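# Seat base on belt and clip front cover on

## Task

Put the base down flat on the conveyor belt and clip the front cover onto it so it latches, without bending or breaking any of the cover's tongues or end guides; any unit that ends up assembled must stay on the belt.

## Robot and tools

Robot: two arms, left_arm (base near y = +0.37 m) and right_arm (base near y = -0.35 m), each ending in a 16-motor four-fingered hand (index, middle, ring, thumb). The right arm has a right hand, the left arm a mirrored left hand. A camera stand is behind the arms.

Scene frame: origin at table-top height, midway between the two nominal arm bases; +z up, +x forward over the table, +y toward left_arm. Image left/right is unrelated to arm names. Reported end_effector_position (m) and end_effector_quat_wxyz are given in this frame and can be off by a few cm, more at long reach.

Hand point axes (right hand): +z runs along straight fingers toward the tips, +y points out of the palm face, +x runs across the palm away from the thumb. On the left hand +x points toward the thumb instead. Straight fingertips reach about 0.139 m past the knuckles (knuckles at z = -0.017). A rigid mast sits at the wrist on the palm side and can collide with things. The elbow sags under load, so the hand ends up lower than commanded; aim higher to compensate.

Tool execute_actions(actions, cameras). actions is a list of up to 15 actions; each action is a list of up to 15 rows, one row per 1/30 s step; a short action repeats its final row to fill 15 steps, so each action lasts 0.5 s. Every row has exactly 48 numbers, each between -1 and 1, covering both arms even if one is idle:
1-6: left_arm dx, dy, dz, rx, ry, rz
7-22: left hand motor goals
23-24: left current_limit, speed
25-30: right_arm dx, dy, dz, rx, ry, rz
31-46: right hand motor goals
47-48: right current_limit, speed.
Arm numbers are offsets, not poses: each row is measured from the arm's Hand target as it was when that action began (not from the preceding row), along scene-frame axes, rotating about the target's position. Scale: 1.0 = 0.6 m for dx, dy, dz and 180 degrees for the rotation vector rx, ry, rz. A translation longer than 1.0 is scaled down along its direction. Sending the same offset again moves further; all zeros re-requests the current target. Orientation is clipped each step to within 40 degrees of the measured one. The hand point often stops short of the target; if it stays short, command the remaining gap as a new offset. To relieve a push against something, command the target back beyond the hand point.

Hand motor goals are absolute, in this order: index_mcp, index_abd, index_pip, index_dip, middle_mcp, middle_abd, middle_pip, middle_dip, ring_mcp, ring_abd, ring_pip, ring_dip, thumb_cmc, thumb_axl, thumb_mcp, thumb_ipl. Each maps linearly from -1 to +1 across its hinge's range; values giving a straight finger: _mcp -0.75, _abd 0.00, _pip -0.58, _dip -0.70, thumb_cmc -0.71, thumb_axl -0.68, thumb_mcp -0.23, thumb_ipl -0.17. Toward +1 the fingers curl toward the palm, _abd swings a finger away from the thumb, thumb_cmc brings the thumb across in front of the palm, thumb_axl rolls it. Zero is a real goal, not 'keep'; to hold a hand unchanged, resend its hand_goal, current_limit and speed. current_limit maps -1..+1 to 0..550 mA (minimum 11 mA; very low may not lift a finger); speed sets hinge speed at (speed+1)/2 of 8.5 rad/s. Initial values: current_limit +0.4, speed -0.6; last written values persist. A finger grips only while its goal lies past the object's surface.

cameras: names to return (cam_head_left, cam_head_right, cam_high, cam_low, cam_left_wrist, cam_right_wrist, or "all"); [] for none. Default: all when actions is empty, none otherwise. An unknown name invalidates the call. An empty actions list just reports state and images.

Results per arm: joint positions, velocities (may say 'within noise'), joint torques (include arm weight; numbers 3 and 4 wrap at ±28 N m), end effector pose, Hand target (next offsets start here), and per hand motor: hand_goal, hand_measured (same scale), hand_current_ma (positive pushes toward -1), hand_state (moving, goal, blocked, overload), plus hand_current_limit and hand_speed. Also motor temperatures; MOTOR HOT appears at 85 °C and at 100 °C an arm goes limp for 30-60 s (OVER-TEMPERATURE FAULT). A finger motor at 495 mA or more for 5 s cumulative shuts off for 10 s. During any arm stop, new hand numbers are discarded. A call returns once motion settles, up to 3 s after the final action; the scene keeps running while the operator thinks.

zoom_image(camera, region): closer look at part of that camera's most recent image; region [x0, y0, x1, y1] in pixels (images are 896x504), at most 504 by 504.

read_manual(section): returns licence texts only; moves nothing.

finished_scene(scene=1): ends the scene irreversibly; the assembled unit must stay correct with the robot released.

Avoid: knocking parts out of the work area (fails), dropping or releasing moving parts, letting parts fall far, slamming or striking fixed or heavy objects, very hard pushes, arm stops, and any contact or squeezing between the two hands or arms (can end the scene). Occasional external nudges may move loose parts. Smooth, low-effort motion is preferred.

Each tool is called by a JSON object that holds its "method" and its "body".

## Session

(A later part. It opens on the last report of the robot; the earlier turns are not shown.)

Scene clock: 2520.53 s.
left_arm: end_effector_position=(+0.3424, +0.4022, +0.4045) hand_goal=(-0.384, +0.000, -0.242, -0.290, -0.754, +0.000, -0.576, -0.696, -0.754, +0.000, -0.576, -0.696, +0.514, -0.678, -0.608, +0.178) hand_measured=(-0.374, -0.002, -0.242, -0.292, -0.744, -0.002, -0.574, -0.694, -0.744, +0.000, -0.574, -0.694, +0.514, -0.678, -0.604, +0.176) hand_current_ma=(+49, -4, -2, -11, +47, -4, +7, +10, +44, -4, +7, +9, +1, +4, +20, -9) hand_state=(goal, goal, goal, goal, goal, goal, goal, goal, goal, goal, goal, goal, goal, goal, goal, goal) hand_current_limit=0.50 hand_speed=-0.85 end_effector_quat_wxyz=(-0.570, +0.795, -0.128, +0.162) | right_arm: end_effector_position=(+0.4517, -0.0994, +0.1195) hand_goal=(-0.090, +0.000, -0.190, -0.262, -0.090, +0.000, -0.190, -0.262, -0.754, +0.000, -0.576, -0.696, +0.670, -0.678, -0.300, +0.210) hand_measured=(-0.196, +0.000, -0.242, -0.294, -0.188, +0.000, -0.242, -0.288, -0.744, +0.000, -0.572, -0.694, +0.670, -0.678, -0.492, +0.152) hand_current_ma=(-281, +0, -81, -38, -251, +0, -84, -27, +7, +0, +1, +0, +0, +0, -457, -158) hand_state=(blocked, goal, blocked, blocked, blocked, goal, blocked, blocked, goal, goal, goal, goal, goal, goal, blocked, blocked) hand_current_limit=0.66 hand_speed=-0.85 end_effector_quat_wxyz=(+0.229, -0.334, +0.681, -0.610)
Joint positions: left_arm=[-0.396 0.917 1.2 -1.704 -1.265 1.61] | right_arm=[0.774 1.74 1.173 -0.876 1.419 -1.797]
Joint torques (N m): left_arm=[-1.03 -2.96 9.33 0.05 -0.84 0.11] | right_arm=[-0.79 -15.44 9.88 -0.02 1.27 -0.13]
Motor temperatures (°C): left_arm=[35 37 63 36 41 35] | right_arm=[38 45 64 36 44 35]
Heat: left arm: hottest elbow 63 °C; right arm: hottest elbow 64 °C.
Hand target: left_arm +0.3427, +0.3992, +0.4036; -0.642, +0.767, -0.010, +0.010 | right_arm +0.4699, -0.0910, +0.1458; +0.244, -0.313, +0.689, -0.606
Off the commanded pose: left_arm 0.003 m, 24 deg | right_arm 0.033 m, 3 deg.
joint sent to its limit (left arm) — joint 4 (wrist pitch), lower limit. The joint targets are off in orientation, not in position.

{"method": "execute_actions", "body": {"actions": [[[0,0,0,0,0,0,-0.384,0,-0.241,-0.29,-0.754,0,-0.576,-0.696,-0.754,0,-0.576,-0.696,0.514,-0.678,-0.607,0.178,0.5,-0.85,0,0,-0.03,0,0,0,-0.09,0,-0.19,-0.262,-0.09,0,-0.19,-0.262,-0.754,0,-0.576,-0.696,0.671,-0.678,-0.30,0.21,0.66,-0.85]]]}}

Scene clock: 2528.50 s.
left_arm: end_effector_position=(+0.3424, +0.4022, +0.4045) hand_goal=(-0.384, +0.000, -0.242, -0.290, -0.754, +0.000, -0.576, -0.696, -0.754, +0.000, -0.576, -0.696, +0.514, -0.678, -0.608, +0.178) hand_measured=(-0.374, -0.002, -0.242, -0.292, -0.744, -0.002, -0.574, -0.694, -0.744, +0.000, -0.574, -0.694, +0.514, -0.678, -0.604, +0.176) hand_current_ma=(+49, -4, -2, -11, +47, -4, +7, +10, +44, -4, +7, +9, +1, +4, +20, -9) hand_state=(goal, goal, goal, goal, goal, goal, goal, goal, goal, goal, goal, goal, goal, goal, goal, goal) hand_current_limit=0.50 hand_speed=-0.85 end_effector_quat_wxyz=(-0.570, +0.795, -0.128, +0.162) | right_arm: end_effector_position=(+0.4533, -0.0979, +0.1161) hand_goal=(-0.090, +0.000, -0.190, -0.262, -0.090, +0.000, -0.190, -0.262, -0.754, +0.000, -0.576, -0.696, +0.670, -0.678, -0.300, +0.210) hand_measured=(-0.196, +0.000, -0.242, -0.294, -0.188, +0.000, -0.242, -0.288, -0.744, +0.000, -0.572, -0.694, +0.670, -0.678, -0.492, +0.152) hand_current_ma=(-281, +0, -81, -38, -251, +0, -84, -27, +7, +0, +1, +0, +0, +0, -456, -158) hand_state=(blocked, goal, blocked, blocked, blocked, goal, blocked, blocked, goal, goal, goal, goal, goal, goal, blocked, blocked) hand_current_limit=0.66 hand_speed=-0.85 end_effector_quat_wxyz=(+0.231, -0.332, +0.682, -0.610)
Joint positions: left_arm=[-0.396 0.917 1.2 -1.704 -1.265 1.61] | right_arm=[0.774 1.748 1.173 -0.862 1.419 -1.797]
Joint torques (N m): left_arm=[-1.14 -3.08 9.37 0.06 -0.86 0.11] | right_arm=[-0.97 -14.1 8.79 0.85 1.28 -0.01]
Motor temperatures (°C): left_arm=[35 37 63 36 41 35] | right_arm=[38 45 66 35 44 35]
Heat: left arm: hottest elbow 63 °C; right arm: hottest elbow 66 °C.
Hand target: left_arm +0.3427, +0.3992, +0.4036; -0.642, +0.767, -0.010, +0.010 | right_arm +0.4700, -0.0909, +0.1278; +0.244, -0.313, +0.689, -0.606
Off the commanded pose: left_arm 0.003 m, 24 deg | right_arm 0.022 m, 3 deg.
joint sent to its limit (left arm) — joint 4 (wrist pitch), lower limit. The joint targets are off in orientation, not in position.

{"method": "execute_actions", "body": {"actions": [[[0,0,0,0,0,0,-0.384,0,-0.241,-0.29,-0.754,0,-0.576,-0.696,-0.754,0,-0.576,-0.696,0.514,-0.678,-0.607,0.178,0.5,-0.85,0,0,-0.015,0,0,0,-0.09,0,-0.19,-0.262,-0.09,0,-0.19,-0.262,-0.754,0,-0.576,-0.696,0.671,-0.678,-0.30,0.21,0.66,-0.85]]], "cameras": ["cam_high","cam_low"]}}

{"method": "zoom_image", "body": {"camera": "cam_high", "region": [410, 275, 456, 315]}}

{"method": "zoom_image", "body": {"camera": "cam_low", "region": [442, 218, 482, 250]}}

{"method": "zoom_image", "body": {"camera": "cam_low", "region": [480, 218, 520, 250]}}

Scene clock: 2534.33 s.
left_arm: end_effector_position=(+0.3424, +0.4022, +0.4045) hand_goal=(-0.384, +0.000, -0.242, -0.290, -0.754, +0.000, -0.576, -0.696, -0.754, +0.000, -0.576, -0.696, +0.514, -0.678, -0.608, +0.178) hand_measured=(-0.374, -0.002, -0.242, -0.292, -0.744, -0.002, -0.574, -0.694, -0.744, +0.000, -0.574, -0.694, +0.514, -0.678, -0.604, +0.176) hand_current_ma=(+49, -4, -2, -11, +47, -4, +7, +10, +44, -4, +7, +9, +1, +4, +20, -9) hand_state=(goal, goal, goal, goal, goal, goal, goal, goal, goal, goal, goal, goal, goal, goal, goal, goal) hand_current_limit=0.50 hand_speed=-0.85 end_effector_quat_wxyz=(-0.570, +0.795, -0.128, +0.162) | right_arm: end_effector_position=(+0.4557, -0.0954, +0.1093) hand_goal=(-0.090, +0.000, -0.190, -0.262, -0.090, +0.000, -0.190, -0.262, -0.754, +0.000, -0.576, -0.696, +0.670, -0.678, -0.300, +0.210) hand_measured=(-0.196, +0.000, -0.242, -0.294, -0.188, +0.000, -0.242, -0.288, -0.744, +0.000, -0.572, -0.694, +0.670, -0.678, -0.492, +0.152) hand_current_ma=(-281, +0, -81, -38, -251, +0, -84, -27, +7, +0, +1, +0, +0, +0, -456, -158) hand_state=(blocked, goal, blocked, blocked, blocked, goal, blocked, blocked, goal, goal, goal, goal, goal, goal, blocked, blocked) hand_current_limit=0.66 hand_speed=-0.85 end_effector_quat_wxyz=(+0.233, -0.330, +0.683, -0.609)
Joint positions: left_arm=[-0.396 0.917 1.2 -1.704 -1.265 1.61] | right_arm=[0.774 1.763 1.173 -0.84 1.419 -1.797]
Joint torques (N m): left_arm=[-1.32 -2.9 9.31 0.01 -0.86 0.11] | right_arm=[-1.32 -14.97 8.14 0.62 1.31 -0.05]
Motor temperatures (°C): left_arm=[35 37 63 36 41 35] | right_arm=[38 45 67 36 44 35]
Heat: left arm: hottest elbow 63 °C; right arm: hottest elbow 67 °C.
Hand target: left_arm +0.3427, +0.3992, +0.4036; -0.642, +0.767, -0.010, +0.010 | right_arm +0.4699, -0.0909, +0.1188; +0.245, -0.313, +0.689, -0.606
Off the commanded pose: left_arm 0.003 m, 24 deg | right_arm 0.018 m, 3 deg.
joint sent to its limit (left arm) — joint 4 (wrist pitch), lower limit. The joint targets are off in orientation, not in position.
Images, in order (width x height): cam_high 896x504, cam_low 896x504.

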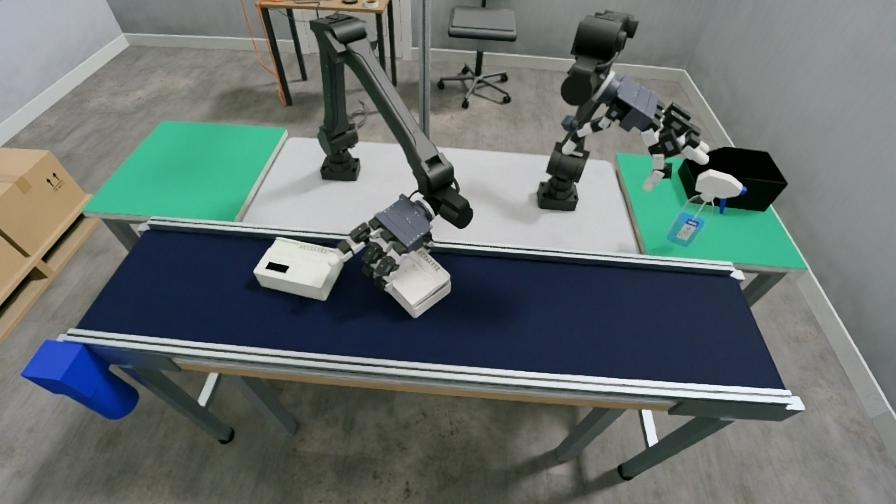

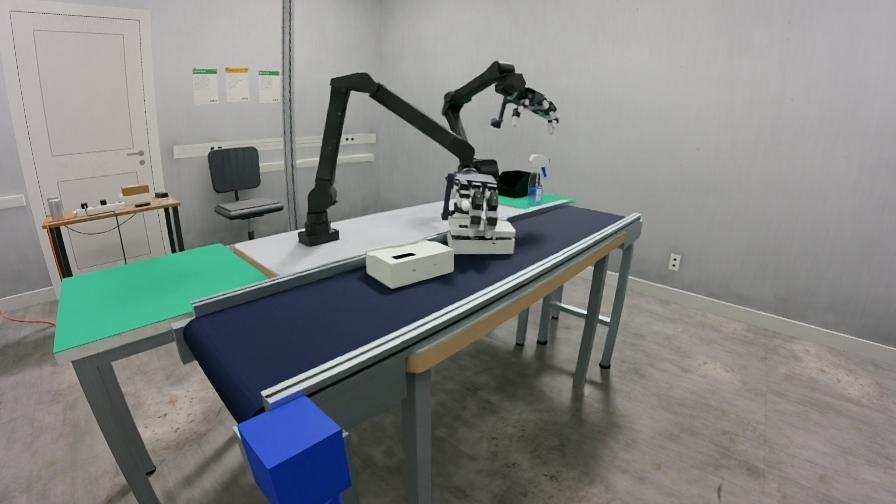

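Scaled by 10.957 from the camera's 896x504 image, which has a finer 1280x720 frame.

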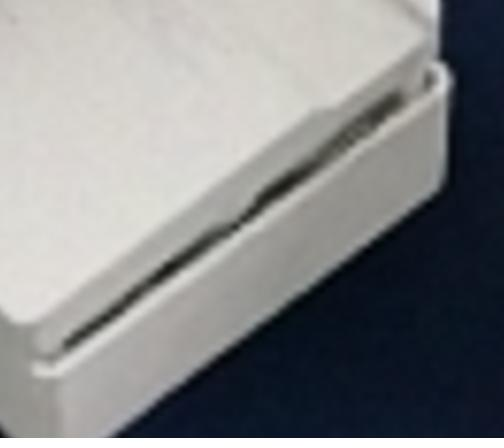

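Scaled by 12.600 from the camera's 896x504 image, which has a finer 1280x720 frame.

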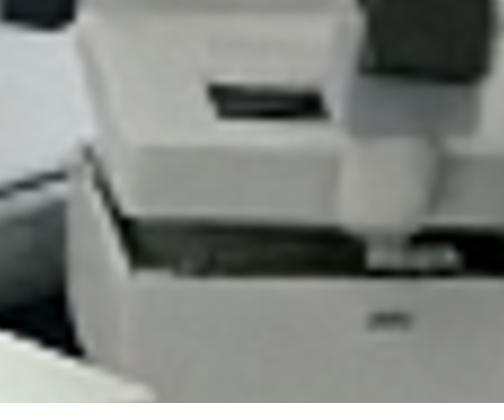

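Scaled by 12.600 from the camera's 896x504 image, which has a finer 1280x720 frame.

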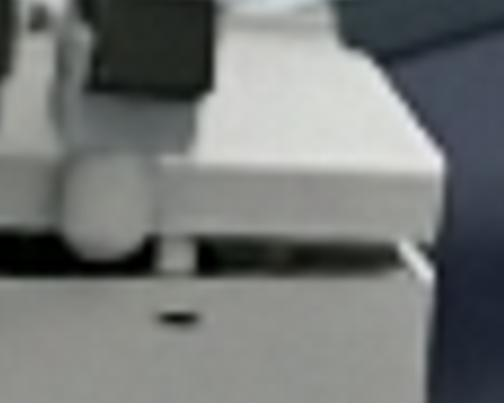

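{"method": "execute_actions", "body": {"actions": [[[0,0,0,0,0,0,-0.384,0,-0.241,-0.29,-0.754,0,-0.576,-0.696,-0.754,0,-0.576,-0.696,0.514,-0.678,-0.607,0.178,0.5,-0.85,-0.009,0.016,0,0.005,-0.0045,0,-0.09,0,-0.19,-0.262,-0.09,0,-0.19,-0.262,-0.754,0,-0.576,-0.696,0.671,-0.678,-0.30,0.21,0.66,-0.85]]]}}

Scene clock: 2566.37 s.
left_arm: end_effector_position=(+0.3424, +0.4022, +0.4045) hand_goal=(-0.384, +0.000, -0.242, -0.290, -0.754, +0.000, -0.576, -0.696, -0.754, +0.000, -0.576, -0.696, +0.514, -0.678, -0.608, +0.178) hand_measured=(-0.374, -0.002, -0.242, -0.292, -0.744, -0.002, -0.574, -0.694, -0.744, +0.000, -0.574, -0.694, +0.514, -0.678, -0.604, +0.176) hand_current_ma=(+49, -4, -2, -11, +47, -4, +7, +10, +44, -4, +7, +9, +1, +4, +20, -9) hand_state=(goal, goal, goal, goal, goal, goal, goal, goal, goal, goal, goal, goal, goal, goal, goal, goal) hand_current_limit=0.50 hand_speed=-0.85 end_effector_quat_wxyz=(-0.570, +0.795, -0.128, +0.162) | right_arm: end_effector_position=(+0.4515, -0.1001, +0.1071) hand_goal=(-0.090, +0.000, -0.190, -0.262, -0.090, +0.000, -0.190, -0.262, -0.754, +0.000, -0.576, -0.696, +0.670, -0.678, -0.300, +0.210) hand_measured=(-0.196, +0.000, -0.242, -0.294, -0.188, +0.000, -0.242, -0.288, -0.744, +0.000, -0.572, -0.694, +0.670, -0.678, -0.492, +0.152) hand_current_ma=(-281, +0, -81, -38, -251, +0, -84, -27, +7, +0, +1, +0, +0, +0, -456, -158) hand_state=(blocked, goal, blocked, blocked, blocked, goal, blocked, blocked, goal, goal, goal, goal, goal, goal, blocked, blocked) hand_current_limit=0.66 hand_speed=-0.85 end_effector_quat_wxyz=(+0.235, -0.320, +0.687, -0.608)
Joint positions: left_arm=[-0.396 0.917 1.2 -1.704 -1.265 1.61] | right_arm=[0.774 1.768 1.173 -0.922 1.42 -1.693]
Joint torques (N m): left_arm=[-0.97 -3.19 9.32 0.09 -0.86 0.11] | right_arm=[1.2 -13.98 9.51 -0.31 1.28 0.1]
Motor temperatures (°C): left_arm=[35 37 63 36 41 35] | right_arm=[38 46 69 36 44 35]
Heat: left arm: hottest elbow 63 °C; right arm: hottest elbow 69 °C.
Hand target: left_arm +0.3427, +0.3992, +0.4036; -0.642, +0.767, -0.010, +0.010 | right_arm +0.4645, -0.0813, +0.1188; +0.252, -0.307, +0.692, -0.603
Off the commanded pose: left_arm 0.003 m, 24 deg | right_arm 0.026 m, 3 deg.
joint sent to its limit (left arm) — joint 4 (wrist pitch), lower limit. The joint targets are off in orientation, not in position.

{"method": "execute_actions", "body": {"actions": [[[0,0,0,0,0,0,-0.384,0,-0.241,-0.29,-0.754,0,-0.576,-0.696,-0.754,0,-0.576,-0.696,0.514,-0.678,-0.607,0.178,0.5,-0.85,-0.004,0.008,0,0,0,0,-0.09,0,-0.19,-0.262,-0.09,0,-0.19,-0.262,-0.754,0,-0.576,-0.696,0.671,-0.678,-0.30,0.21,0.66,-0.85]]]}}

Scene clock: 2571.40 s.
left_arm: end_effector_position=(+0.3424, +0.4022, +0.4045) hand_goal=(-0.384, +0.000, -0.242, -0.290, -0.754, +0.000, -0.576, -0.696, -0.754, +0.000, -0.576, -0.696, +0.514, -0.678, -0.608, +0.178) hand_measured=(-0.374, -0.002, -0.242, -0.292, -0.744, -0.002, -0.574, -0.694, -0.744, +0.000, -0.574, -0.694, +0.514, -0.678, -0.604, +0.176) hand_current_ma=(+49, -4, -2, -11, +47, -4, +7, +10, +44, -4, +7, +9, +1, +4, +20, -9) hand_state=(goal, goal, goal, goal, goal, goal, goal, goal, goal, goal, goal, goal, goal, goal, goal, goal) hand_current_limit=0.50 hand_speed=-0.85 end_effector_quat_wxyz=(-0.570, +0.795, -0.128, +0.162) | right_arm: end_effector_position=(+0.4505, -0.0986, +0.1075) hand_goal=(-0.090, +0.000, -0.190, -0.262, -0.090, +0.000, -0.190, -0.262, -0.754, +0.000, -0.576, -0.696, +0.670, -0.678, -0.300, +0.210) hand_measured=(-0.196, +0.000, -0.242, -0.294, -0.188, +0.000, -0.242, -0.288, -0.744, +0.000, -0.572, -0.694, +0.670, -0.678, -0.492, +0.152) hand_current_ma=(-281, +0, -81, -38, -251, +0, -84, -27, +7, +0, +1, +0, +0, +0, -457, -158) hand_state=(blocked, goal, blocked, blocked, blocked, goal, blocked, blocked, goal, goal, goal, goal, goal, goal, blocked, blocked) hand_current_limit=0.66 hand_speed=-0.85 end_effector_quat_wxyz=(+0.231, -0.319, +0.687, -0.610)
Joint positions: left_arm=[-0.396 0.917 1.2 -1.704 -1.265 1.61] | right_arm=[0.778 1.783 1.197 -1.001 1.422 -1.626]
Joint torques (N m): left_arm=[-1.14 -3.08 9.37 0.06 -0.85 0.1] | right_arm=[1.44 -14.27 9.59 -0.06 1.19 0.09]
Motor temperatures (°C): left_arm=[35 37 63 36 41 35] | right_arm=[38 45 69 35 44 35]
Heat: left arm: hottest elbow 63 °C; right arm: hottest elbow 69 °C.
Hand target: left_arm +0.3427, +0.3992, +0.4036; -0.642, +0.767, -0.010, +0.010 | right_arm +0.4622, -0.0766, +0.1188; +0.252, -0.307, +0.692, -0.603
Off the commanded pose: left_arm 0.003 m, 24 deg | right_arm 0.027 m, 3 deg.
joint sent to its limit (left arm) — joint 4 (wrist pitch), lower limit. The joint targets are off in orientation, not in position.

{"method": "execute_actions", "body": {"actions": [[[0,0,0,0,0,0,-0.384,0,-0.241,-0.29,-0.754,0,-0.576,-0.696,-0.754,0,-0.576,-0.696,0.514,-0.678,-0.607,0.178,0.5,-0.85,0.002,0.007,0,0,0,0,-0.09,0,-0.19,-0.262,-0.09,0,-0.19,-0.262,-0.754,0,-0.576,-0.696,0.671,-0.678,-0.30,0.21,0.66,-0.85]]]}}

Scene clock: 2580.70 s.
left_arm: end_effector_position=(+0.3424, +0.4022, +0.4045) hand_goal=(-0.384, +0.000, -0.242, -0.290, -0.754, +0.000, -0.576, -0.696, -0.754, +0.000, -0.576, -0.696, +0.514, -0.678, -0.608, +0.178) hand_measured=(-0.374, -0.002, -0.242, -0.292, -0.744, -0.002, -0.574, -0.694, -0.744, +0.000, -0.574, -0.694, +0.514, -0.678, -0.604, +0.176) hand_current_ma=(+49, -4, -2, -11, +47, -4, +7, +10, +44, -4, +7, +9, +1, +4, +20, -9) hand_state=(goal, goal, goal, goal, goal, goal, goal, goal, goal, goal, goal, goal, goal, goal, goal, goal) hand_current_limit=0.50 hand_speed=-0.85 end_effector_quat_wxyz=(-0.570, +0.795, -0.128, +0.162) | right_arm: end_effector_position=(+0.4518, -0.0935, +0.1074) hand_goal=(-0.090, +0.000, -0.190, -0.262, -0.090, +0.000, -0.190, -0.262, -0.754, +0.000, -0.576, -0.696, +0.670, -0.678, -0.300, +0.210) hand_measured=(-0.196, +0.000, -0.242, -0.294, -0.188, +0.000, -0.242, -0.288, -0.744, +0.000, -0.572, -0.694, +0.670, -0.678, -0.492, +0.152) hand_current_ma=(-281, +0, -81, -38, -251, +0, -84, -27, +7, +0, +1, +0, +0, +0, -456, -158) hand_state=(blocked, goal, blocked, blocked, blocked, goal, blocked, blocked, goal, goal, goal, goal, goal, goal, blocked, blocked) hand_current_limit=0.66 hand_speed=-0.85 end_effector_quat_wxyz=(+0.232, -0.319, +0.687, -0.610)
Joint positions: left_arm=[-0.396 0.917 1.2 -1.704 -1.265 1.61] | right_arm=[0.783 1.797 1.217 -1.035 1.422 -1.596]
Joint torques (N m): left_arm=[-1.03 -2.84 9.33 0.01 -0.87 0.1] | right_arm=[0.91 -13.92 9.4 -0.23 1.17 0.12]
Motor temperatures (°C): left_arm=[35 37 63 36 41 35] | right_arm=[38 45 71 35 44 35]
Heat: left arm: hottest elbow 63 °C; right arm: hottest elbow 71 °C.
Hand target: left_arm +0.3427, +0.3992, +0.4036; -0.642, +0.767, -0.010, +0.010 | right_arm +0.4633, -0.0722, +0.1187; +0.252, -0.307, +0.692, -0.603
Off the commanded pose: left_arm 0.003 m, 24 deg | right_arm 0.027 m, 3 deg.
joint sent to its limit (left arm) — joint 4 (wrist pitch), lower limit. The joint targets are off in orientation, not in position.

{"method": "execute_actions", "body": {"actions": [[[0,0,0,0,0,0,-0.384,0,-0.241,-0.29,-0.754,0,-0.576,-0.696,-0.754,0,-0.576,-0.696,0.514,-0.678,-0.607,0.178,0.5,-0.85,0.003,0,0,0,0,0.006,-0.09,0,-0.19,-0.262,-0.09,0,-0.19,-0.262,-0.754,0,-0.576,-0.696,0.671,-0.678,-0.30,0.21,0.66,-0.85]]], "cameras": ["cam_high","cam_low"]}}

{"method": "zoom_image", "body": {"camera": "cam_high", "region": [396, 275, 456, 320]}}

{"method": "zoom_image", "body": {"camera": "cam_low", "region": [442, 218, 482, 250]}}

{"method": "zoom_image", "body": {"camera": "cam_low", "region": [480, 218, 520, 250]}}

Scene clock: 2589.27 s.
left_arm: end_effector_position=(+0.3424, +0.4022, +0.4045) hand_goal=(-0.384, +0.000, -0.242, -0.290, -0.754, +0.000, -0.576, -0.696, -0.754, +0.000, -0.576, -0.696, +0.514, -0.678, -0.608, +0.178) hand_measured=(-0.374, -0.002, -0.242, -0.292, -0.744, -0.002, -0.574, -0.694, -0.744, +0.000, -0.574, -0.694, +0.514, -0.678, -0.604, +0.176) hand_current_ma=(+49, -4, -2, -11, +47, -4, +7, +10, +44, -4, +7, +9, +1, +4, +20, -9) hand_state=(goal, goal, goal, goal, goal, goal, goal, goal, goal, goal, goal, goal, goal, goal, goal, goal) hand_current_limit=0.50 hand_speed=-0.85 end_effector_quat_wxyz=(-0.570, +0.795, -0.128, +0.162) | right_arm: end_effector_position=(+0.4592, -0.0852, +0.1077) hand_goal=(-0.090, +0.000, -0.190, -0.262, -0.090, +0.000, -0.190, -0.262, -0.754, +0.000, -0.576, -0.696, +0.670, -0.678, -0.300, +0.210) hand_measured=(-0.196, +0.000, -0.242, -0.294, -0.188, +0.000, -0.242, -0.288, -0.744, +0.000, -0.572, -0.694, +0.670, -0.678, -0.492, +0.152) hand_current_ma=(-281, +0, -81, -38, -251, +0, -84, -27, +7, +0, +1, +0, +0, +0, -456, -158) hand_state=(blocked, goal, blocked, blocked, blocked, goal, blocked, blocked, goal, goal, goal, goal, goal, goal, blocked, blocked) hand_current_limit=0.66 hand_speed=-0.85 end_effector_quat_wxyz=(+0.243, -0.317, +0.688, -0.606)
Joint positions: left_arm=[-0.396 0.917 1.2 -1.704 -1.265 1.61] | right_arm=[0.784 1.797 1.217 -0.939 1.422 -1.674]
Joint torques (N m): left_arm=[-1.08 -3.08 9.35 0.1 -0.85 0.11] | right_arm=[0.32 -15.74 7.82 0.44 1.25 -0.16]
Motor temperatures (°C): left_arm=[35 37 63 36 41 35] | right_arm=[38 46 70 35 44 35]
Heat: left arm: hottest elbow 63 °C; right arm: hottest elbow 70 °C.
Hand target: left_arm +0.3427, +0.3992, +0.4036; -0.642, +0.767, -0.010, +0.010 | right_arm +0.4651, -0.0723, +0.1188; +0.257, -0.313, +0.689, -0.600
Off the commanded pose: left_arm 0.003 m, 24 deg | right_arm 0.018 m, 2 deg.
joint sent to its limit (left arm) — joint 4 (wrist pitch), lower limit. The joint targets are off in orientation, not in position.
Images, in order (width x height): cam_high 896x504, cam_low 896x504.

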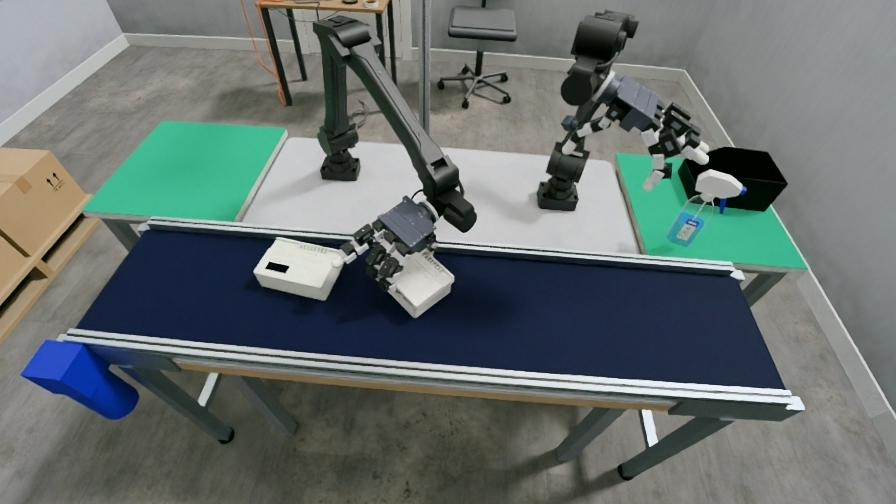

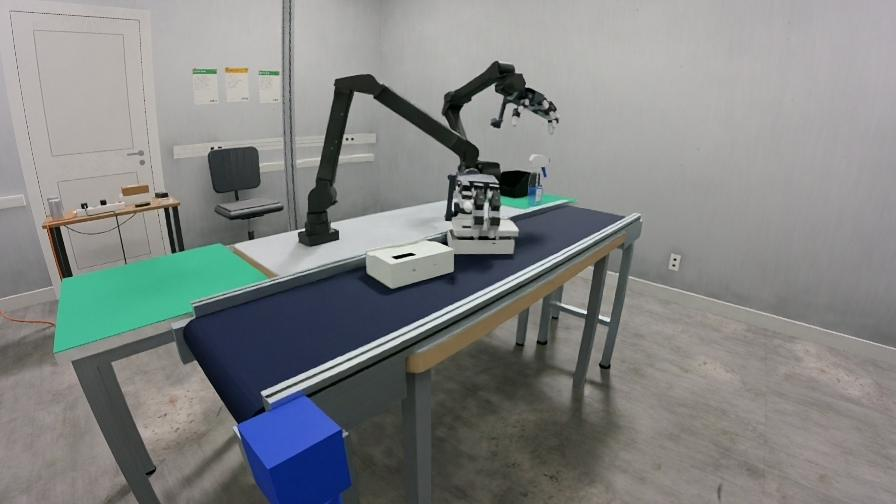

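Scaled by 8.400 from the camera's 896x504 image, which has a finer 1280x720 frame.

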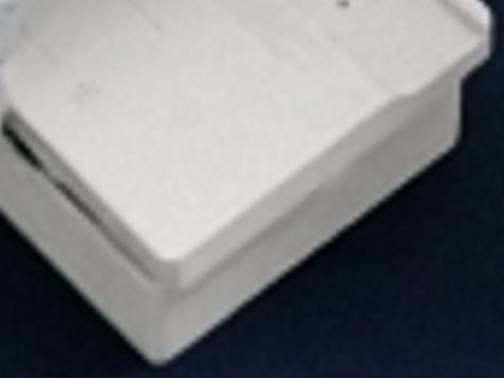

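Scaled by 12.600 from the camera's 896x504 image, which has a finer 1280x720 frame.

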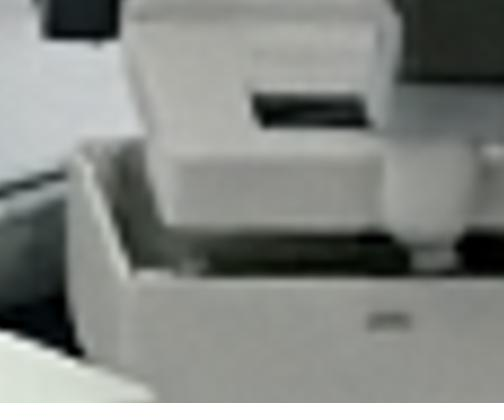

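Scaled by 12.600 from the camera's 896x504 image, which has a finer 1280x720 frame.

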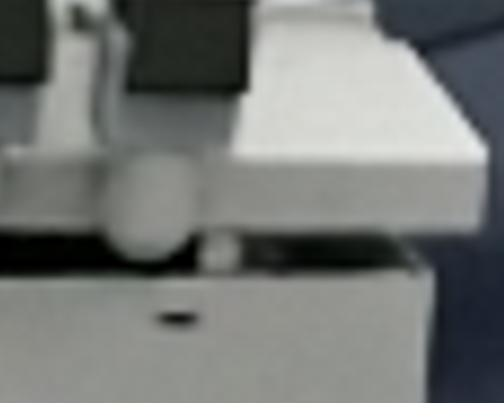

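{"method": "execute_actions", "body": {"actions": [[[0,0,0,0,0,0,-0.384,0,-0.241,-0.29,-0.754,0,-0.576,-0.696,-0.754,0,-0.576,-0.696,0.514,-0.678,-0.607,0.178,0.5,-0.85,-0.009,-0.010,0,0,0,0,-0.09,0,-0.19,-0.262,-0.09,0,-0.19,-0.262,-0.754,0,-0.576,-0.696,0.671,-0.678,-0.30,0.21,0.66,-0.85]]]}}

Scene clock: 2605.50 s.
left_arm: end_effector_position=(+0.3424, +0.4022, +0.4045) hand_goal=(-0.384, +0.000, -0.242, -0.290, -0.754, +0.000, -0.576, -0.696, -0.754, +0.000, -0.576, -0.696, +0.514, -0.678, -0.608, +0.178) hand_measured=(-0.374, -0.002, -0.242, -0.292, -0.744, -0.002, -0.574, -0.694, -0.744, +0.000, -0.574, -0.694, +0.514, -0.678, -0.604, +0.176) hand_current_ma=(+49, -4, -2, -11, +47, -4, +7, +10, +44, -4, +7, +9, +1, +4, +20, -9) hand_state=(goal, goal, goal, goal, goal, goal, goal, goal, goal, goal, goal, goal, goal, goal, goal, goal) hand_current_limit=0.50 hand_speed=-0.85 end_effector_quat_wxyz=(-0.570, +0.795, -0.128, +0.162) | right_arm: end_effector_position=(+0.4606, -0.0836, +0.1065) hand_goal=(-0.090, +0.000, -0.190, -0.262, -0.090, +0.000, -0.190, -0.262, -0.754, +0.000, -0.576, -0.696, +0.670, -0.678, -0.300, +0.210) hand_measured=(-0.196, +0.000, -0.242, -0.294, -0.188, +0.000, -0.242, -0.288, -0.744, +0.000, -0.572, -0.694, +0.670, -0.678, -0.492, +0.152) hand_current_ma=(-281, +0, -81, -38, -251, +0, -84, -27, +7, +0, +1, +0, +0, +0, -456, -158) hand_state=(blocked, goal, blocked, blocked, blocked, goal, blocked, blocked, goal, goal, goal, goal, goal, goal, blocked, blocked) hand_current_limit=0.66 hand_speed=-0.85 end_effector_quat_wxyz=(+0.246, -0.316, +0.689, -0.604)
Joint positions: left_arm=[-0.396 0.917 1.2 -1.704 -1.265 1.61] | right_arm=[0.784 1.797 1.212 -0.909 1.421 -1.693]
Joint torques (N m): left_arm=[-1.14 -3.02 9.36 0.02 -0.86 0.11] | right_arm=[0.85 -17.44 5.86 0.64 1.25 -0.12]
Motor temperatures (°C): left_arm=[35 37 63 36 41 35] | right_arm=[38 46 68 35 44 35]
Heat: left arm: hottest elbow 63 °C; right arm: hottest elbow 68 °C.
Hand target: left_arm +0.3427, +0.3992, +0.4036; -0.642, +0.767, -0.010, +0.010 | right_arm +0.4597, -0.0783, +0.1188; +0.257, -0.313, +0.689, -0.600
Off the commanded pose: left_arm 0.003 m, 24 deg | right_arm 0.013 m, 1 deg.
joint sent to its limit (left arm) — joint 4 (wrist pitch), lower limit. The joint targets are off in orientation, not in position.

{"method": "execute_actions", "body": {"actions": [[[0,0,0,0,0,0,-0.384,0,-0.241,-0.29,-0.754,0,-0.576,-0.696,-0.754,0,-0.576,-0.696,0.514,-0.678,-0.607,0.178,0.5,-0.85,-0.009,-0.008,0,0,0,0,-0.09,0,-0.19,-0.262,-0.09,0,-0.19,-0.262,-0.754,0,-0.576,-0.696,0.671,-0.678,-0.30,0.21,0.66,-0.85]]]}}

Scene clock: 2610.57 s.
left_arm: end_effector_position=(+0.3424, +0.4022, +0.4045) hand_goal=(-0.384, +0.000, -0.242, -0.290, -0.754, +0.000, -0.576, -0.696, -0.754, +0.000, -0.576, -0.696, +0.514, -0.678, -0.608, +0.178) hand_measured=(-0.374, -0.002, -0.242, -0.292, -0.744, -0.002, -0.574, -0.694, -0.744, +0.000, -0.574, -0.694, +0.514, -0.678, -0.604, +0.176) hand_current_ma=(+49, -4, -2, -11, +47, -4, +7, +10, +44, -4, +7, +9, +1, +4, +20, -9) hand_state=(goal, goal, goal, goal, goal, goal, goal, goal, goal, goal, goal, goal, goal, goal, goal, goal) hand_current_limit=0.50 hand_speed=-0.85 end_effector_quat_wxyz=(-0.570, +0.795, -0.128, +0.162) | right_arm: end_effector_position=(+0.4546, -0.0898, +0.1031) hand_goal=(-0.090, +0.000, -0.190, -0.262, -0.090, +0.000, -0.190, -0.262, -0.754, +0.000, -0.576, -0.696, +0.670, -0.678, -0.300, +0.210) hand_measured=(-0.196, +0.000, -0.242, -0.294, -0.188, +0.000, -0.242, -0.288, -0.744, +0.000, -0.572, -0.694, +0.670, -0.678, -0.492, +0.152) hand_current_ma=(-281, +0, -81, -38, -251, +0, -84, -27, +7, +0, +1, +0, +0, +0, -456, -158) hand_state=(blocked, goal, blocked, blocked, blocked, goal, blocked, blocked, goal, goal, goal, goal, goal, goal, blocked, blocked) hand_current_limit=0.66 hand_speed=-0.85 end_effector_quat_wxyz=(+0.241, -0.321, +0.687, -0.606)
Joint positions: left_arm=[-0.396 0.917 1.2 -1.704 -1.265 1.61] | right_arm=[0.784 1.788 1.189 -0.909 1.421 -1.694]
Joint torques (N m): left_arm=[-1.03 -2.9 9.35 0.01 -0.85 0.11] | right_arm=[0.97 -17.61 6 0.64 1.3 -0.1]
Motor temperatures (°C): left_arm=[35 37 63 36 41 35] | right_arm=[38 46 67 35 44 35]
Heat: left arm: hottest elbow 63 °C; right arm: hottest elbow 67 °C.
Hand target: left_arm +0.3427, +0.3992, +0.4036; -0.642, +0.767, -0.010, +0.010 | right_arm +0.4543, -0.0830, +0.1188; +0.257, -0.313, +0.689, -0.601
Off the commanded pose: left_arm 0.003 m, 24 deg | right_arm 0.017 m, 2 deg.
joint sent to its limit (left arm) — joint 4 (wrist pitch), lower limit. The joint targets are off in orientation, not in position.

{"method": "execute_actions", "body": {"actions": [], "cameras": ["cam_high","cam_low"]}}

{"method": "zoom_image", "body": {"camera": "cam_high", "region": [396, 275, 456, 320]}}

{"method": "zoom_image", "body": {"camera": "cam_low", "region": [442, 218, 482, 250]}}

{"method": "zoom_image", "body": {"camera": "cam_low", "region": [480, 218, 520, 250]}}

Scene clock: 2614.60 s.
left_arm: end_effector_position=(+0.3424, +0.4022, +0.4045) hand_goal=(-0.384, +0.000, -0.242, -0.290, -0.754, +0.000, -0.576, -0.696, -0.754, +0.000, -0.576, -0.696, +0.514, -0.678, -0.608, +0.178) hand_measured=(-0.374, -0.002, -0.242, -0.292, -0.744, -0.002, -0.574, -0.694, -0.744, +0.000, -0.574, -0.694, +0.514, -0.678, -0.604, +0.176) hand_current_ma=(+49, -4, -2, -11, +47, -4, +7, +10, +44, -4, +7, +9, +1, +4, +20, -9) hand_state=(goal, goal, goal, goal, goal, goal, goal, goal, goal, goal, goal, goal, goal, goal, goal, goal) hand_current_limit=0.50 hand_speed=-0.85 end_effector_quat_wxyz=(-0.570, +0.795, -0.128, +0.162) | right_arm: end_effector_position=(+0.4546, -0.0898, +0.1031) hand_goal=(-0.090, +0.000, -0.190, -0.262, -0.090, +0.000, -0.190, -0.262, -0.754, +0.000, -0.576, -0.696, +0.670, -0.678, -0.300, +0.210) hand_measured=(-0.196, +0.000, -0.242, -0.294, -0.188, +0.000, -0.242, -0.288, -0.744, +0.000, -0.572, -0.694, +0.670, -0.678, -0.492, +0.152) hand_current_ma=(-281, +0, -81, -38, -251, +0, -84, -27, +7, +0, +1, +0, +0, +0, -456, -158) hand_state=(blocked, goal, blocked, blocked, blocked, goal, blocked, blocked, goal, goal, goal, goal, goal, goal, blocked, blocked) hand_current_limit=0.66 hand_speed=-0.85 end_effector_quat_wxyz=(+0.241, -0.321, +0.687, -0.606)
Joint positions: left_arm=[-0.396 0.917 1.2 -1.704 -1.265 1.61] | right_arm=[0.784 1.788 1.189 -0.909 1.421 -1.694]
Joint velocities: within noise
Joint torques (N m): left_arm=[-1.26 -3.08 9.39 0.08 -0.85 0.1] | right_arm=[0.79 -17.08 5.97 0.54 1.2 -0.1]
Motor temperatures (°C): left_arm=[35 37 63 36 41 35] | right_arm=[38 47 67 35 44 35]
Heat: left arm: hottest elbow 63 °C; right arm: hottest elbow 67 °C.
Hand target: left_arm +0.3427, +0.3992, +0.4036; -0.642, +0.767, -0.010, +0.010 | right_arm +0.4543, -0.0830, +0.1188; +0.257, -0.313, +0.689, -0.601
Off the commanded pose: left_arm 0.003 m, 24 deg | right_arm 0.017 m, 2 deg.
Images, in order (width x height): cam_high 896x504, cam_low 896x504.

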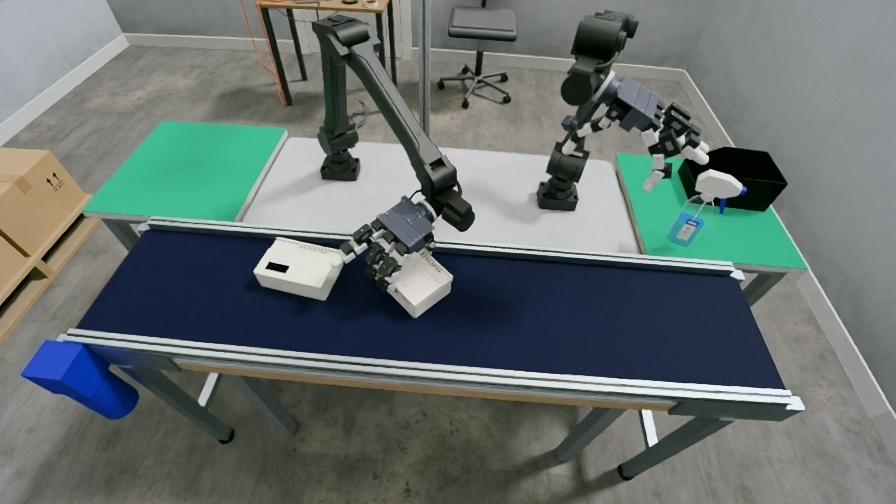

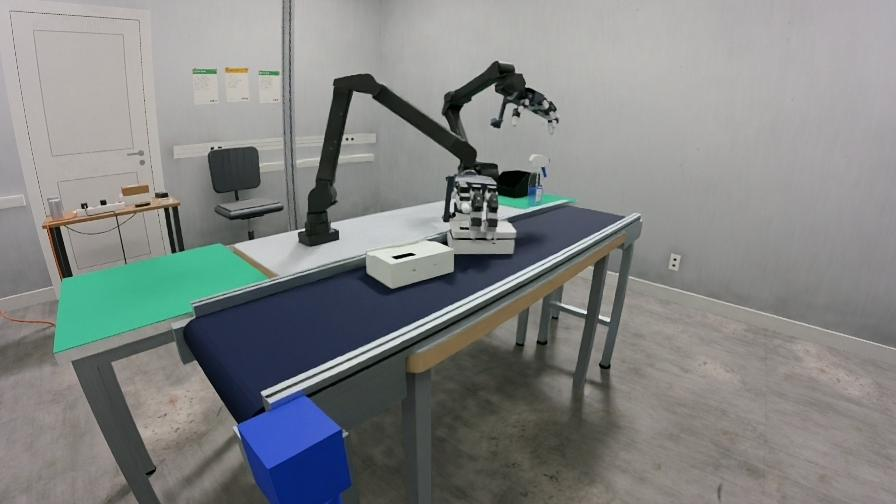

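Scaled by 8.400 from the camera's 896x504 image, which has a finer 1280x720 frame.

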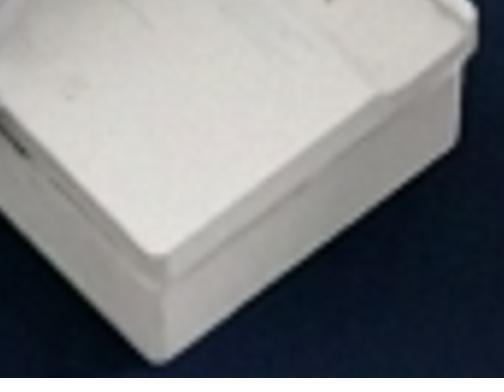

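Scaled by 12.600 from the camera's 896x504 image, which has a finer 1280x720 frame.

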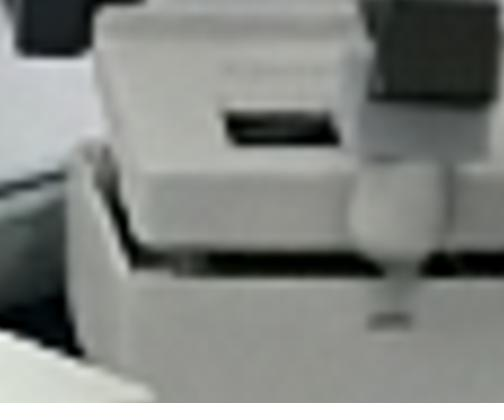

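Scaled by 12.600 from the camera's 896x504 image, which has a finer 1280x720 frame.

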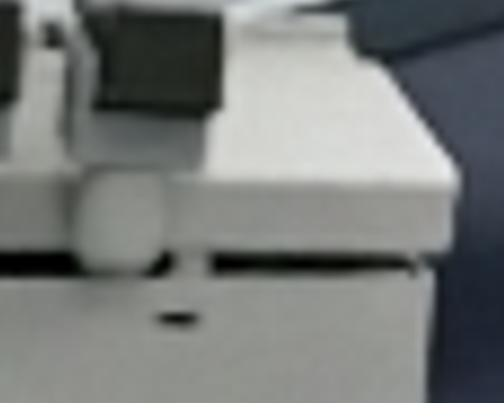

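{"method": "zoom_image", "body": {"camera": "cam_low", "region": [464, 232, 484, 248]}}

{"method": "zoom_image", "body": {"camera": "cam_low", "region": [484, 232, 504, 248]}}

Scaled by 25.200 from the camera's 896x504 image, which has a finer 1280x720 frame.

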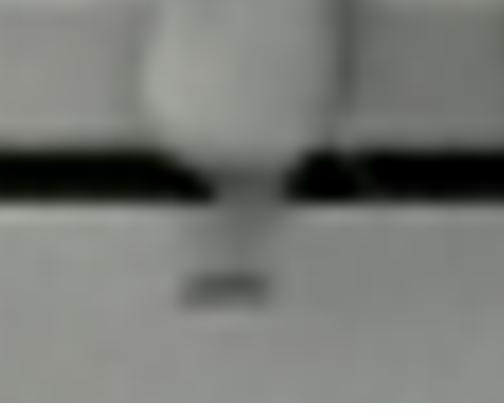

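Scaled by 25.200 from the camera's 896x504 image, which has a finer 1280x720 frame.

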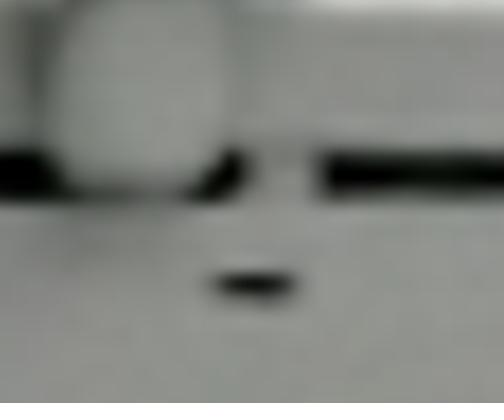

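{"method": "zoom_image", "body": {"camera": "cam_high", "region": [422, 285, 444, 305]}}

{"method": "zoom_image", "body": {"camera": "cam_high", "region": [392, 280, 418, 315]}}

Scaled by 22.909 from the camera's 896x504 image, which has a finer 1280x720 frame.

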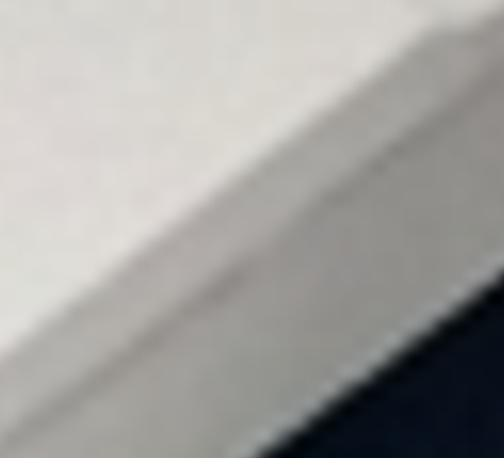

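Scaled by 14.400 from the camera's 896x504 image, which has a finer 1280x720 frame.

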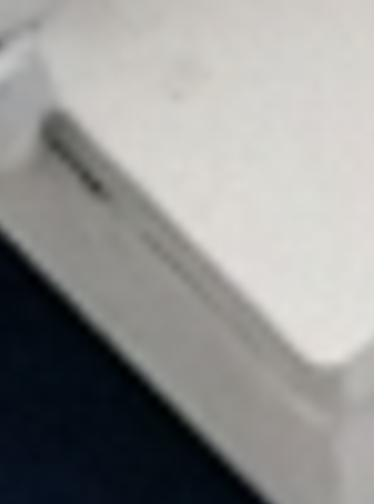

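{"method": "execute_actions", "body": {"actions": [[[0,0,0,0,0,0,-0.384,0,-0.241,-0.29,-0.754,0,-0.576,-0.696,-0.754,0,-0.576,-0.696,0.514,-0.678,-0.607,0.178,0.5,-0.85,-0.003,-0.004,0.013,0,0,0,-0.09,0,-0.19,-0.262,-0.09,0,-0.19,-0.262,-0.754,0,-0.576,-0.696,0.671,-0.678,-0.30,0.21,0.66,-0.85]]]}}

Scene clock: 2638.40 s.
left_arm: end_effector_position=(+0.3424, +0.4022, +0.4045) hand_goal=(-0.384, +0.000, -0.242, -0.290, -0.754, +0.000, -0.576, -0.696, -0.754, +0.000, -0.576, -0.696, +0.514, -0.678, -0.608, +0.178) hand_measured=(-0.374, -0.002, -0.242, -0.292, -0.744, -0.002, -0.574, -0.694, -0.744, +0.000, -0.574, -0.694, +0.514, -0.678, -0.604, +0.176) hand_current_ma=(+49, -4, -2, -11, +47, -4, +7, +10, +44, -4, +7, +9, +1, +4, +20, -9) hand_state=(goal, goal, goal, goal, goal, goal, goal, goal, goal, goal, goal, goal, goal, goal, goal, goal) hand_current_limit=0.50 hand_speed=-0.85 end_effector_quat_wxyz=(-0.570, +0.795, -0.128, +0.162) | right_arm: end_effector_position=(+0.4545, -0.0896, +0.1142) hand_goal=(-0.090, +0.000, -0.190, -0.262, -0.090, +0.000, -0.190, -0.262, -0.754, +0.000, -0.576, -0.696, +0.670, -0.678, -0.300, +0.210) hand_measured=(-0.196, +0.000, -0.242, -0.294, -0.188, +0.000, -0.242, -0.288, -0.744, +0.000, -0.572, -0.694, +0.668, -0.678, -0.492, +0.152) hand_current_ma=(-281, +0, -81, -38, -251, +0, -84, -27, +7, +0, +1, +0, +0, +0, -456, -158) hand_state=(blocked, goal, blocked, blocked, blocked, goal, blocked, blocked, goal, goal, goal, goal, goal, goal, blocked, blocked) hand_current_limit=0.66 hand_speed=-0.85 end_effector_quat_wxyz=(+0.249, -0.314, +0.690, -0.603)
Joint positions: left_arm=[-0.396 0.917 1.2 -1.704 -1.265 1.61] | right_arm=[0.784 1.763 1.187 -0.909 1.42 -1.694]
Joint torques (N m): left_arm=[-1.03 -2.9 9.37 0.03 -0.86 0.1] | right_arm=[0.67 -17.08 5.85 0.18 1.29 -0.14]
Motor temperatures (°C): left_arm=[35 37 63 36 41 35] | right_arm=[38 48 65 35 44 35]
Heat: left arm: hottest elbow 63 °C; right arm: hottest elbow 65 °C.
Hand target: left_arm +0.3427, +0.3992, +0.4036; -0.642, +0.767, -0.010, +0.010 | right_arm +0.4525, -0.0854, +0.1266; +0.258, -0.313, +0.689, -0.600
Off the commanded pose: left_arm 0.003 m, 24 deg | right_arm 0.013 m, 1 deg.
joint sent to its limit (left arm) — joint 4 (wrist pitch), lower limit. The joint targets are off in orientation, not in position.

{"method": "execute_actions", "body": {"actions": [[[0,0,0,0,0,0,-0.384,0,-0.241,-0.29,-0.754,0,-0.576,-0.696,-0.754,0,-0.576,-0.696,0.514,-0.678,-0.607,0.178,0.5,-0.85,-0.006,-0.009,0,0,0,0,-0.09,0,-0.19,-0.262,-0.09,0,-0.19,-0.262,-0.754,0,-0.576,-0.696,0.671,-0.678,-0.30,0.21,0.66,-0.85]]]}}

Scene clock: 2646.03 s.
left_arm: end_effector_position=(+0.3424, +0.4022, +0.4045) hand_goal=(-0.384, +0.000, -0.242, -0.290, -0.754, +0.000, -0.576, -0.696, -0.754, +0.000, -0.576, -0.696, +0.514, -0.678, -0.608, +0.178) hand_measured=(-0.374, -0.002, -0.242, -0.292, -0.744, -0.002, -0.574, -0.694, -0.744, +0.000, -0.574, -0.694, +0.514, -0.678, -0.604, +0.176) hand_current_ma=(+49, -4, -2, -11, +47, -4, +7, +10, +44, -4, +7, +9, +1, +4, +20, -9) hand_state=(goal, goal, goal, goal, goal, goal, goal, goal, goal, goal, goal, goal, goal, goal, goal, goal) hand_current_limit=0.50 hand_speed=-0.85 end_effector_quat_wxyz=(-0.570, +0.795, -0.128, +0.162) | right_arm: end_effector_position=(+0.4486, -0.0957, +0.1111) hand_goal=(-0.090, +0.000, -0.190, -0.262, -0.090, +0.000, -0.190, -0.262, -0.754, +0.000, -0.576, -0.696, +0.670, -0.678, -0.300, +0.210) hand_measured=(-0.196, +0.000, -0.242, -0.294, -0.188, +0.000, -0.242, -0.288, -0.744, +0.000, -0.572, -0.694, +0.668, -0.678, -0.492, +0.152) hand_current_ma=(-281, +0, -81, -38, -251, +0, -84, -27, +7, +0, +1, +0, +0, +0, -457, -158) hand_state=(blocked, goal, blocked, blocked, blocked, goal, blocked, blocked, goal, goal, goal, goal, goal, goal, blocked, blocked) hand_current_limit=0.66 hand_speed=-0.85 end_effector_quat_wxyz=(+0.243, -0.319, +0.688, -0.605)
Joint positions: left_arm=[-0.396 0.917 1.2 -1.704 -1.265 1.61] | right_arm=[0.784 1.753 1.164 -0.902 1.42 -1.704]
Joint torques (N m): left_arm=[-1.14 -3.08 9.35 0.05 -0.86 0.1] | right_arm=[0.73 -17.08 6.12 0.59 1.28 -0.18]
Motor temperatures (°C): left_arm=[35 37 63 36 41 35] | right_arm=[38 47 65 35 44 35]
Heat: left arm: hottest elbow 63 °C; right arm: hottest elbow 65 °C.
Hand target: left_arm +0.3427, +0.3992, +0.4036; -0.642, +0.767, -0.010, +0.010 | right_arm +0.4489, -0.0909, +0.1265; +0.257, -0.313, +0.689, -0.600
Off the commanded pose: left_arm 0.003 m, 24 deg | right_arm 0.016 m, 2 deg.
joint sent to its limit (left arm) — joint 4 (wrist pitch), lower limit. The joint targets are off in orientation, not in position.

{"method": "execute_actions", "body": {"actions": [[[0,0,0,0,0,0,-0.384,0,-0.241,-0.29,-0.754,0,-0.576,-0.696,-0.754,0,-0.576,-0.696,0.514,-0.678,-0.607,0.178,0.5,-0.85,0.003,0.002,-0.008,0,0,0,-0.09,0,-0.19,-0.262,-0.09,0,-0.19,-0.262,-0.754,0,-0.576,-0.696,0.671,-0.678,-0.30,0.21,0.66,-0.85]]]}}

Scene clock: 2650.60 s.
left_arm: end_effector_position=(+0.3424, +0.4022, +0.4045) hand_goal=(-0.384, +0.000, -0.242, -0.290, -0.754, +0.000, -0.576, -0.696, -0.754, +0.000, -0.576, -0.696, +0.514, -0.678, -0.608, +0.178) hand_measured=(-0.374, -0.002, -0.242, -0.292, -0.744, -0.002, -0.574, -0.694, -0.744, +0.000, -0.574, -0.694, +0.514, -0.678, -0.604, +0.176) hand_current_ma=(+49, -4, -2, -11, +47, -4, +7, +10, +44, -4, +7, +9, +1, +4, +20, -9) hand_state=(goal, goal, goal, goal, goal, goal, goal, goal, goal, goal, goal, goal, goal, goal, goal, goal) hand_current_limit=0.50 hand_speed=-0.85 end_effector_quat_wxyz=(-0.570, +0.795, -0.128, +0.162) | right_arm: end_effector_position=(+0.4505, -0.0938, +0.1115) hand_goal=(-0.090, +0.000, -0.190, -0.262, -0.090, +0.000, -0.190, -0.262, -0.754, +0.000, -0.576, -0.696, +0.670, -0.678, -0.300, +0.210) hand_measured=(-0.196, +0.000, -0.242, -0.294, -0.188, +0.000, -0.242, -0.288, -0.744, +0.000, -0.572, -0.694, +0.670, -0.678, -0.492, +0.152) hand_current_ma=(-281, +0, -81, -38, -251, +0, -84, -27, +7, +0, +1, +0, +0, +0, -456, -158) hand_state=(blocked, goal, blocked, blocked, blocked, goal, blocked, blocked, goal, goal, goal, goal, goal, goal, blocked, blocked) hand_current_limit=0.66 hand_speed=-0.85 end_effector_quat_wxyz=(+0.247, -0.317, +0.689, -0.603)
Joint positions: left_arm=[-0.396 0.917 1.2 -1.704 -1.265 1.61] | right_arm=[0.784 1.753 1.164 -0.884 1.42 -1.712]
Joint torques (N m): left_arm=[-1.08 -3.02 9.37 -0.01 -0.85 0.11] | right_arm=[0.79 -16.26 6.08 0.62 1.28 -0.15]
Motor temperatures (°C): left_arm=[35 37 63 36 41 35] | right_arm=[38 47 65 35 44 35]
Heat: left arm: hottest elbow 63 °C; right arm: hottest elbow 65 °C.
Hand target: left_arm +0.3427, +0.3992, +0.4036; -0.642, +0.767, -0.010, +0.010 | right_arm +0.4506, -0.0897, +0.1217; +0.257, -0.313, +0.689, -0.600
Off the commanded pose: left_arm 0.003 m, 24 deg | right_arm 0.011 m, 1 deg.
joint sent to its limit (left arm) — joint 4 (wrist pitch), lower limit. The joint targets are off in orientation, not in position.

{"method": "execute_actions", "body": {"actions": [[[0,0,0,0,0,0,-0.384,0,-0.241,-0.29,-0.754,0,-0.576,-0.696,-0.754,0,-0.576,-0.696,0.514,-0.678,-0.607,0.178,0.5,-0.85,0.001,0,-0.01,0,0,0,-0.09,0,-0.19,-0.262,-0.09,0,-0.19,-0.262,-0.754,0,-0.576,-0.696,0.671,-0.678,-0.30,0.21,0.66,-0.85]]]}}

Scene clock: 2654.40 s.
left_arm: end_effector_position=(+0.3424, +0.4022, +0.4045) hand_goal=(-0.384, +0.000, -0.242, -0.290, -0.754, +0.000, -0.576, -0.696, -0.754, +0.000, -0.576, -0.696, +0.514, -0.678, -0.608, +0.178) hand_measured=(-0.374, -0.002, -0.242, -0.292, -0.744, -0.002, -0.574, -0.694, -0.744, +0.000, -0.574, -0.694, +0.514, -0.678, -0.604, +0.176) hand_current_ma=(+49, -4, -2, -11, +47, -4, +7, +10, +44, -4, +7, +9, +1, +4, +20, -9) hand_state=(goal, goal, goal, goal, goal, goal, goal, goal, goal, goal, goal, goal, goal, goal, goal, goal) hand_current_limit=0.50 hand_speed=-0.85 end_effector_quat_wxyz=(-0.570, +0.795, -0.128, +0.162) | right_arm: end_effector_position=(+0.4515, -0.0928, +0.1103) hand_goal=(-0.090, +0.000, -0.190, -0.262, -0.090, +0.000, -0.190, -0.262, -0.754, +0.000, -0.576, -0.696, +0.670, -0.678, -0.300, +0.210) hand_measured=(-0.196, +0.000, -0.242, -0.294, -0.188, +0.000, -0.242, -0.288, -0.744, +0.000, -0.572, -0.694, +0.670, -0.678, -0.492, +0.152) hand_current_ma=(-281, +0, -81, -38, -251, +0, -84, -27, +7, +0, +1, +0, +0, +0, -456, -158) hand_state=(blocked, goal, blocked, blocked, blocked, goal, blocked, blocked, goal, goal, goal, goal, goal, goal, blocked, blocked) hand_current_limit=0.66 hand_speed=-0.85 end_effector_quat_wxyz=(+0.251, -0.314, +0.690, -0.602)
Joint positions: left_arm=[-0.396 0.917 1.2 -1.704 -1.265 1.61] | right_arm=[0.784 1.753 1.159 -0.863 1.42 -1.718]
Joint torques (N m): left_arm=[-1.2 -3.02 9.37 0.05 -0.86 0.1] | right_arm=[0.56 -14.74 5.97 0.66 1.25 -0.15]
Motor temperatures (°C): left_arm=[35 37 63 36 41 35] | right_arm=[38 46 65 35 44 35]
Heat: left arm: hottest elbow 63 °C; right arm: hottest elbow 65 °C.
Hand target: left_arm +0.3427, +0.3992, +0.4036; -0.642, +0.767, -0.010, +0.010 | right_arm +0.4513, -0.0896, +0.1158; +0.257, -0.313, +0.689, -0.600
Off the commanded pose: left_arm 0.003 m, 24 deg | right_arm 0.006 m, 1 deg.
joint sent to its limit (left arm) — joint 4 (wrist pitch), lower limit. The joint targets are off in orientation, not in position.


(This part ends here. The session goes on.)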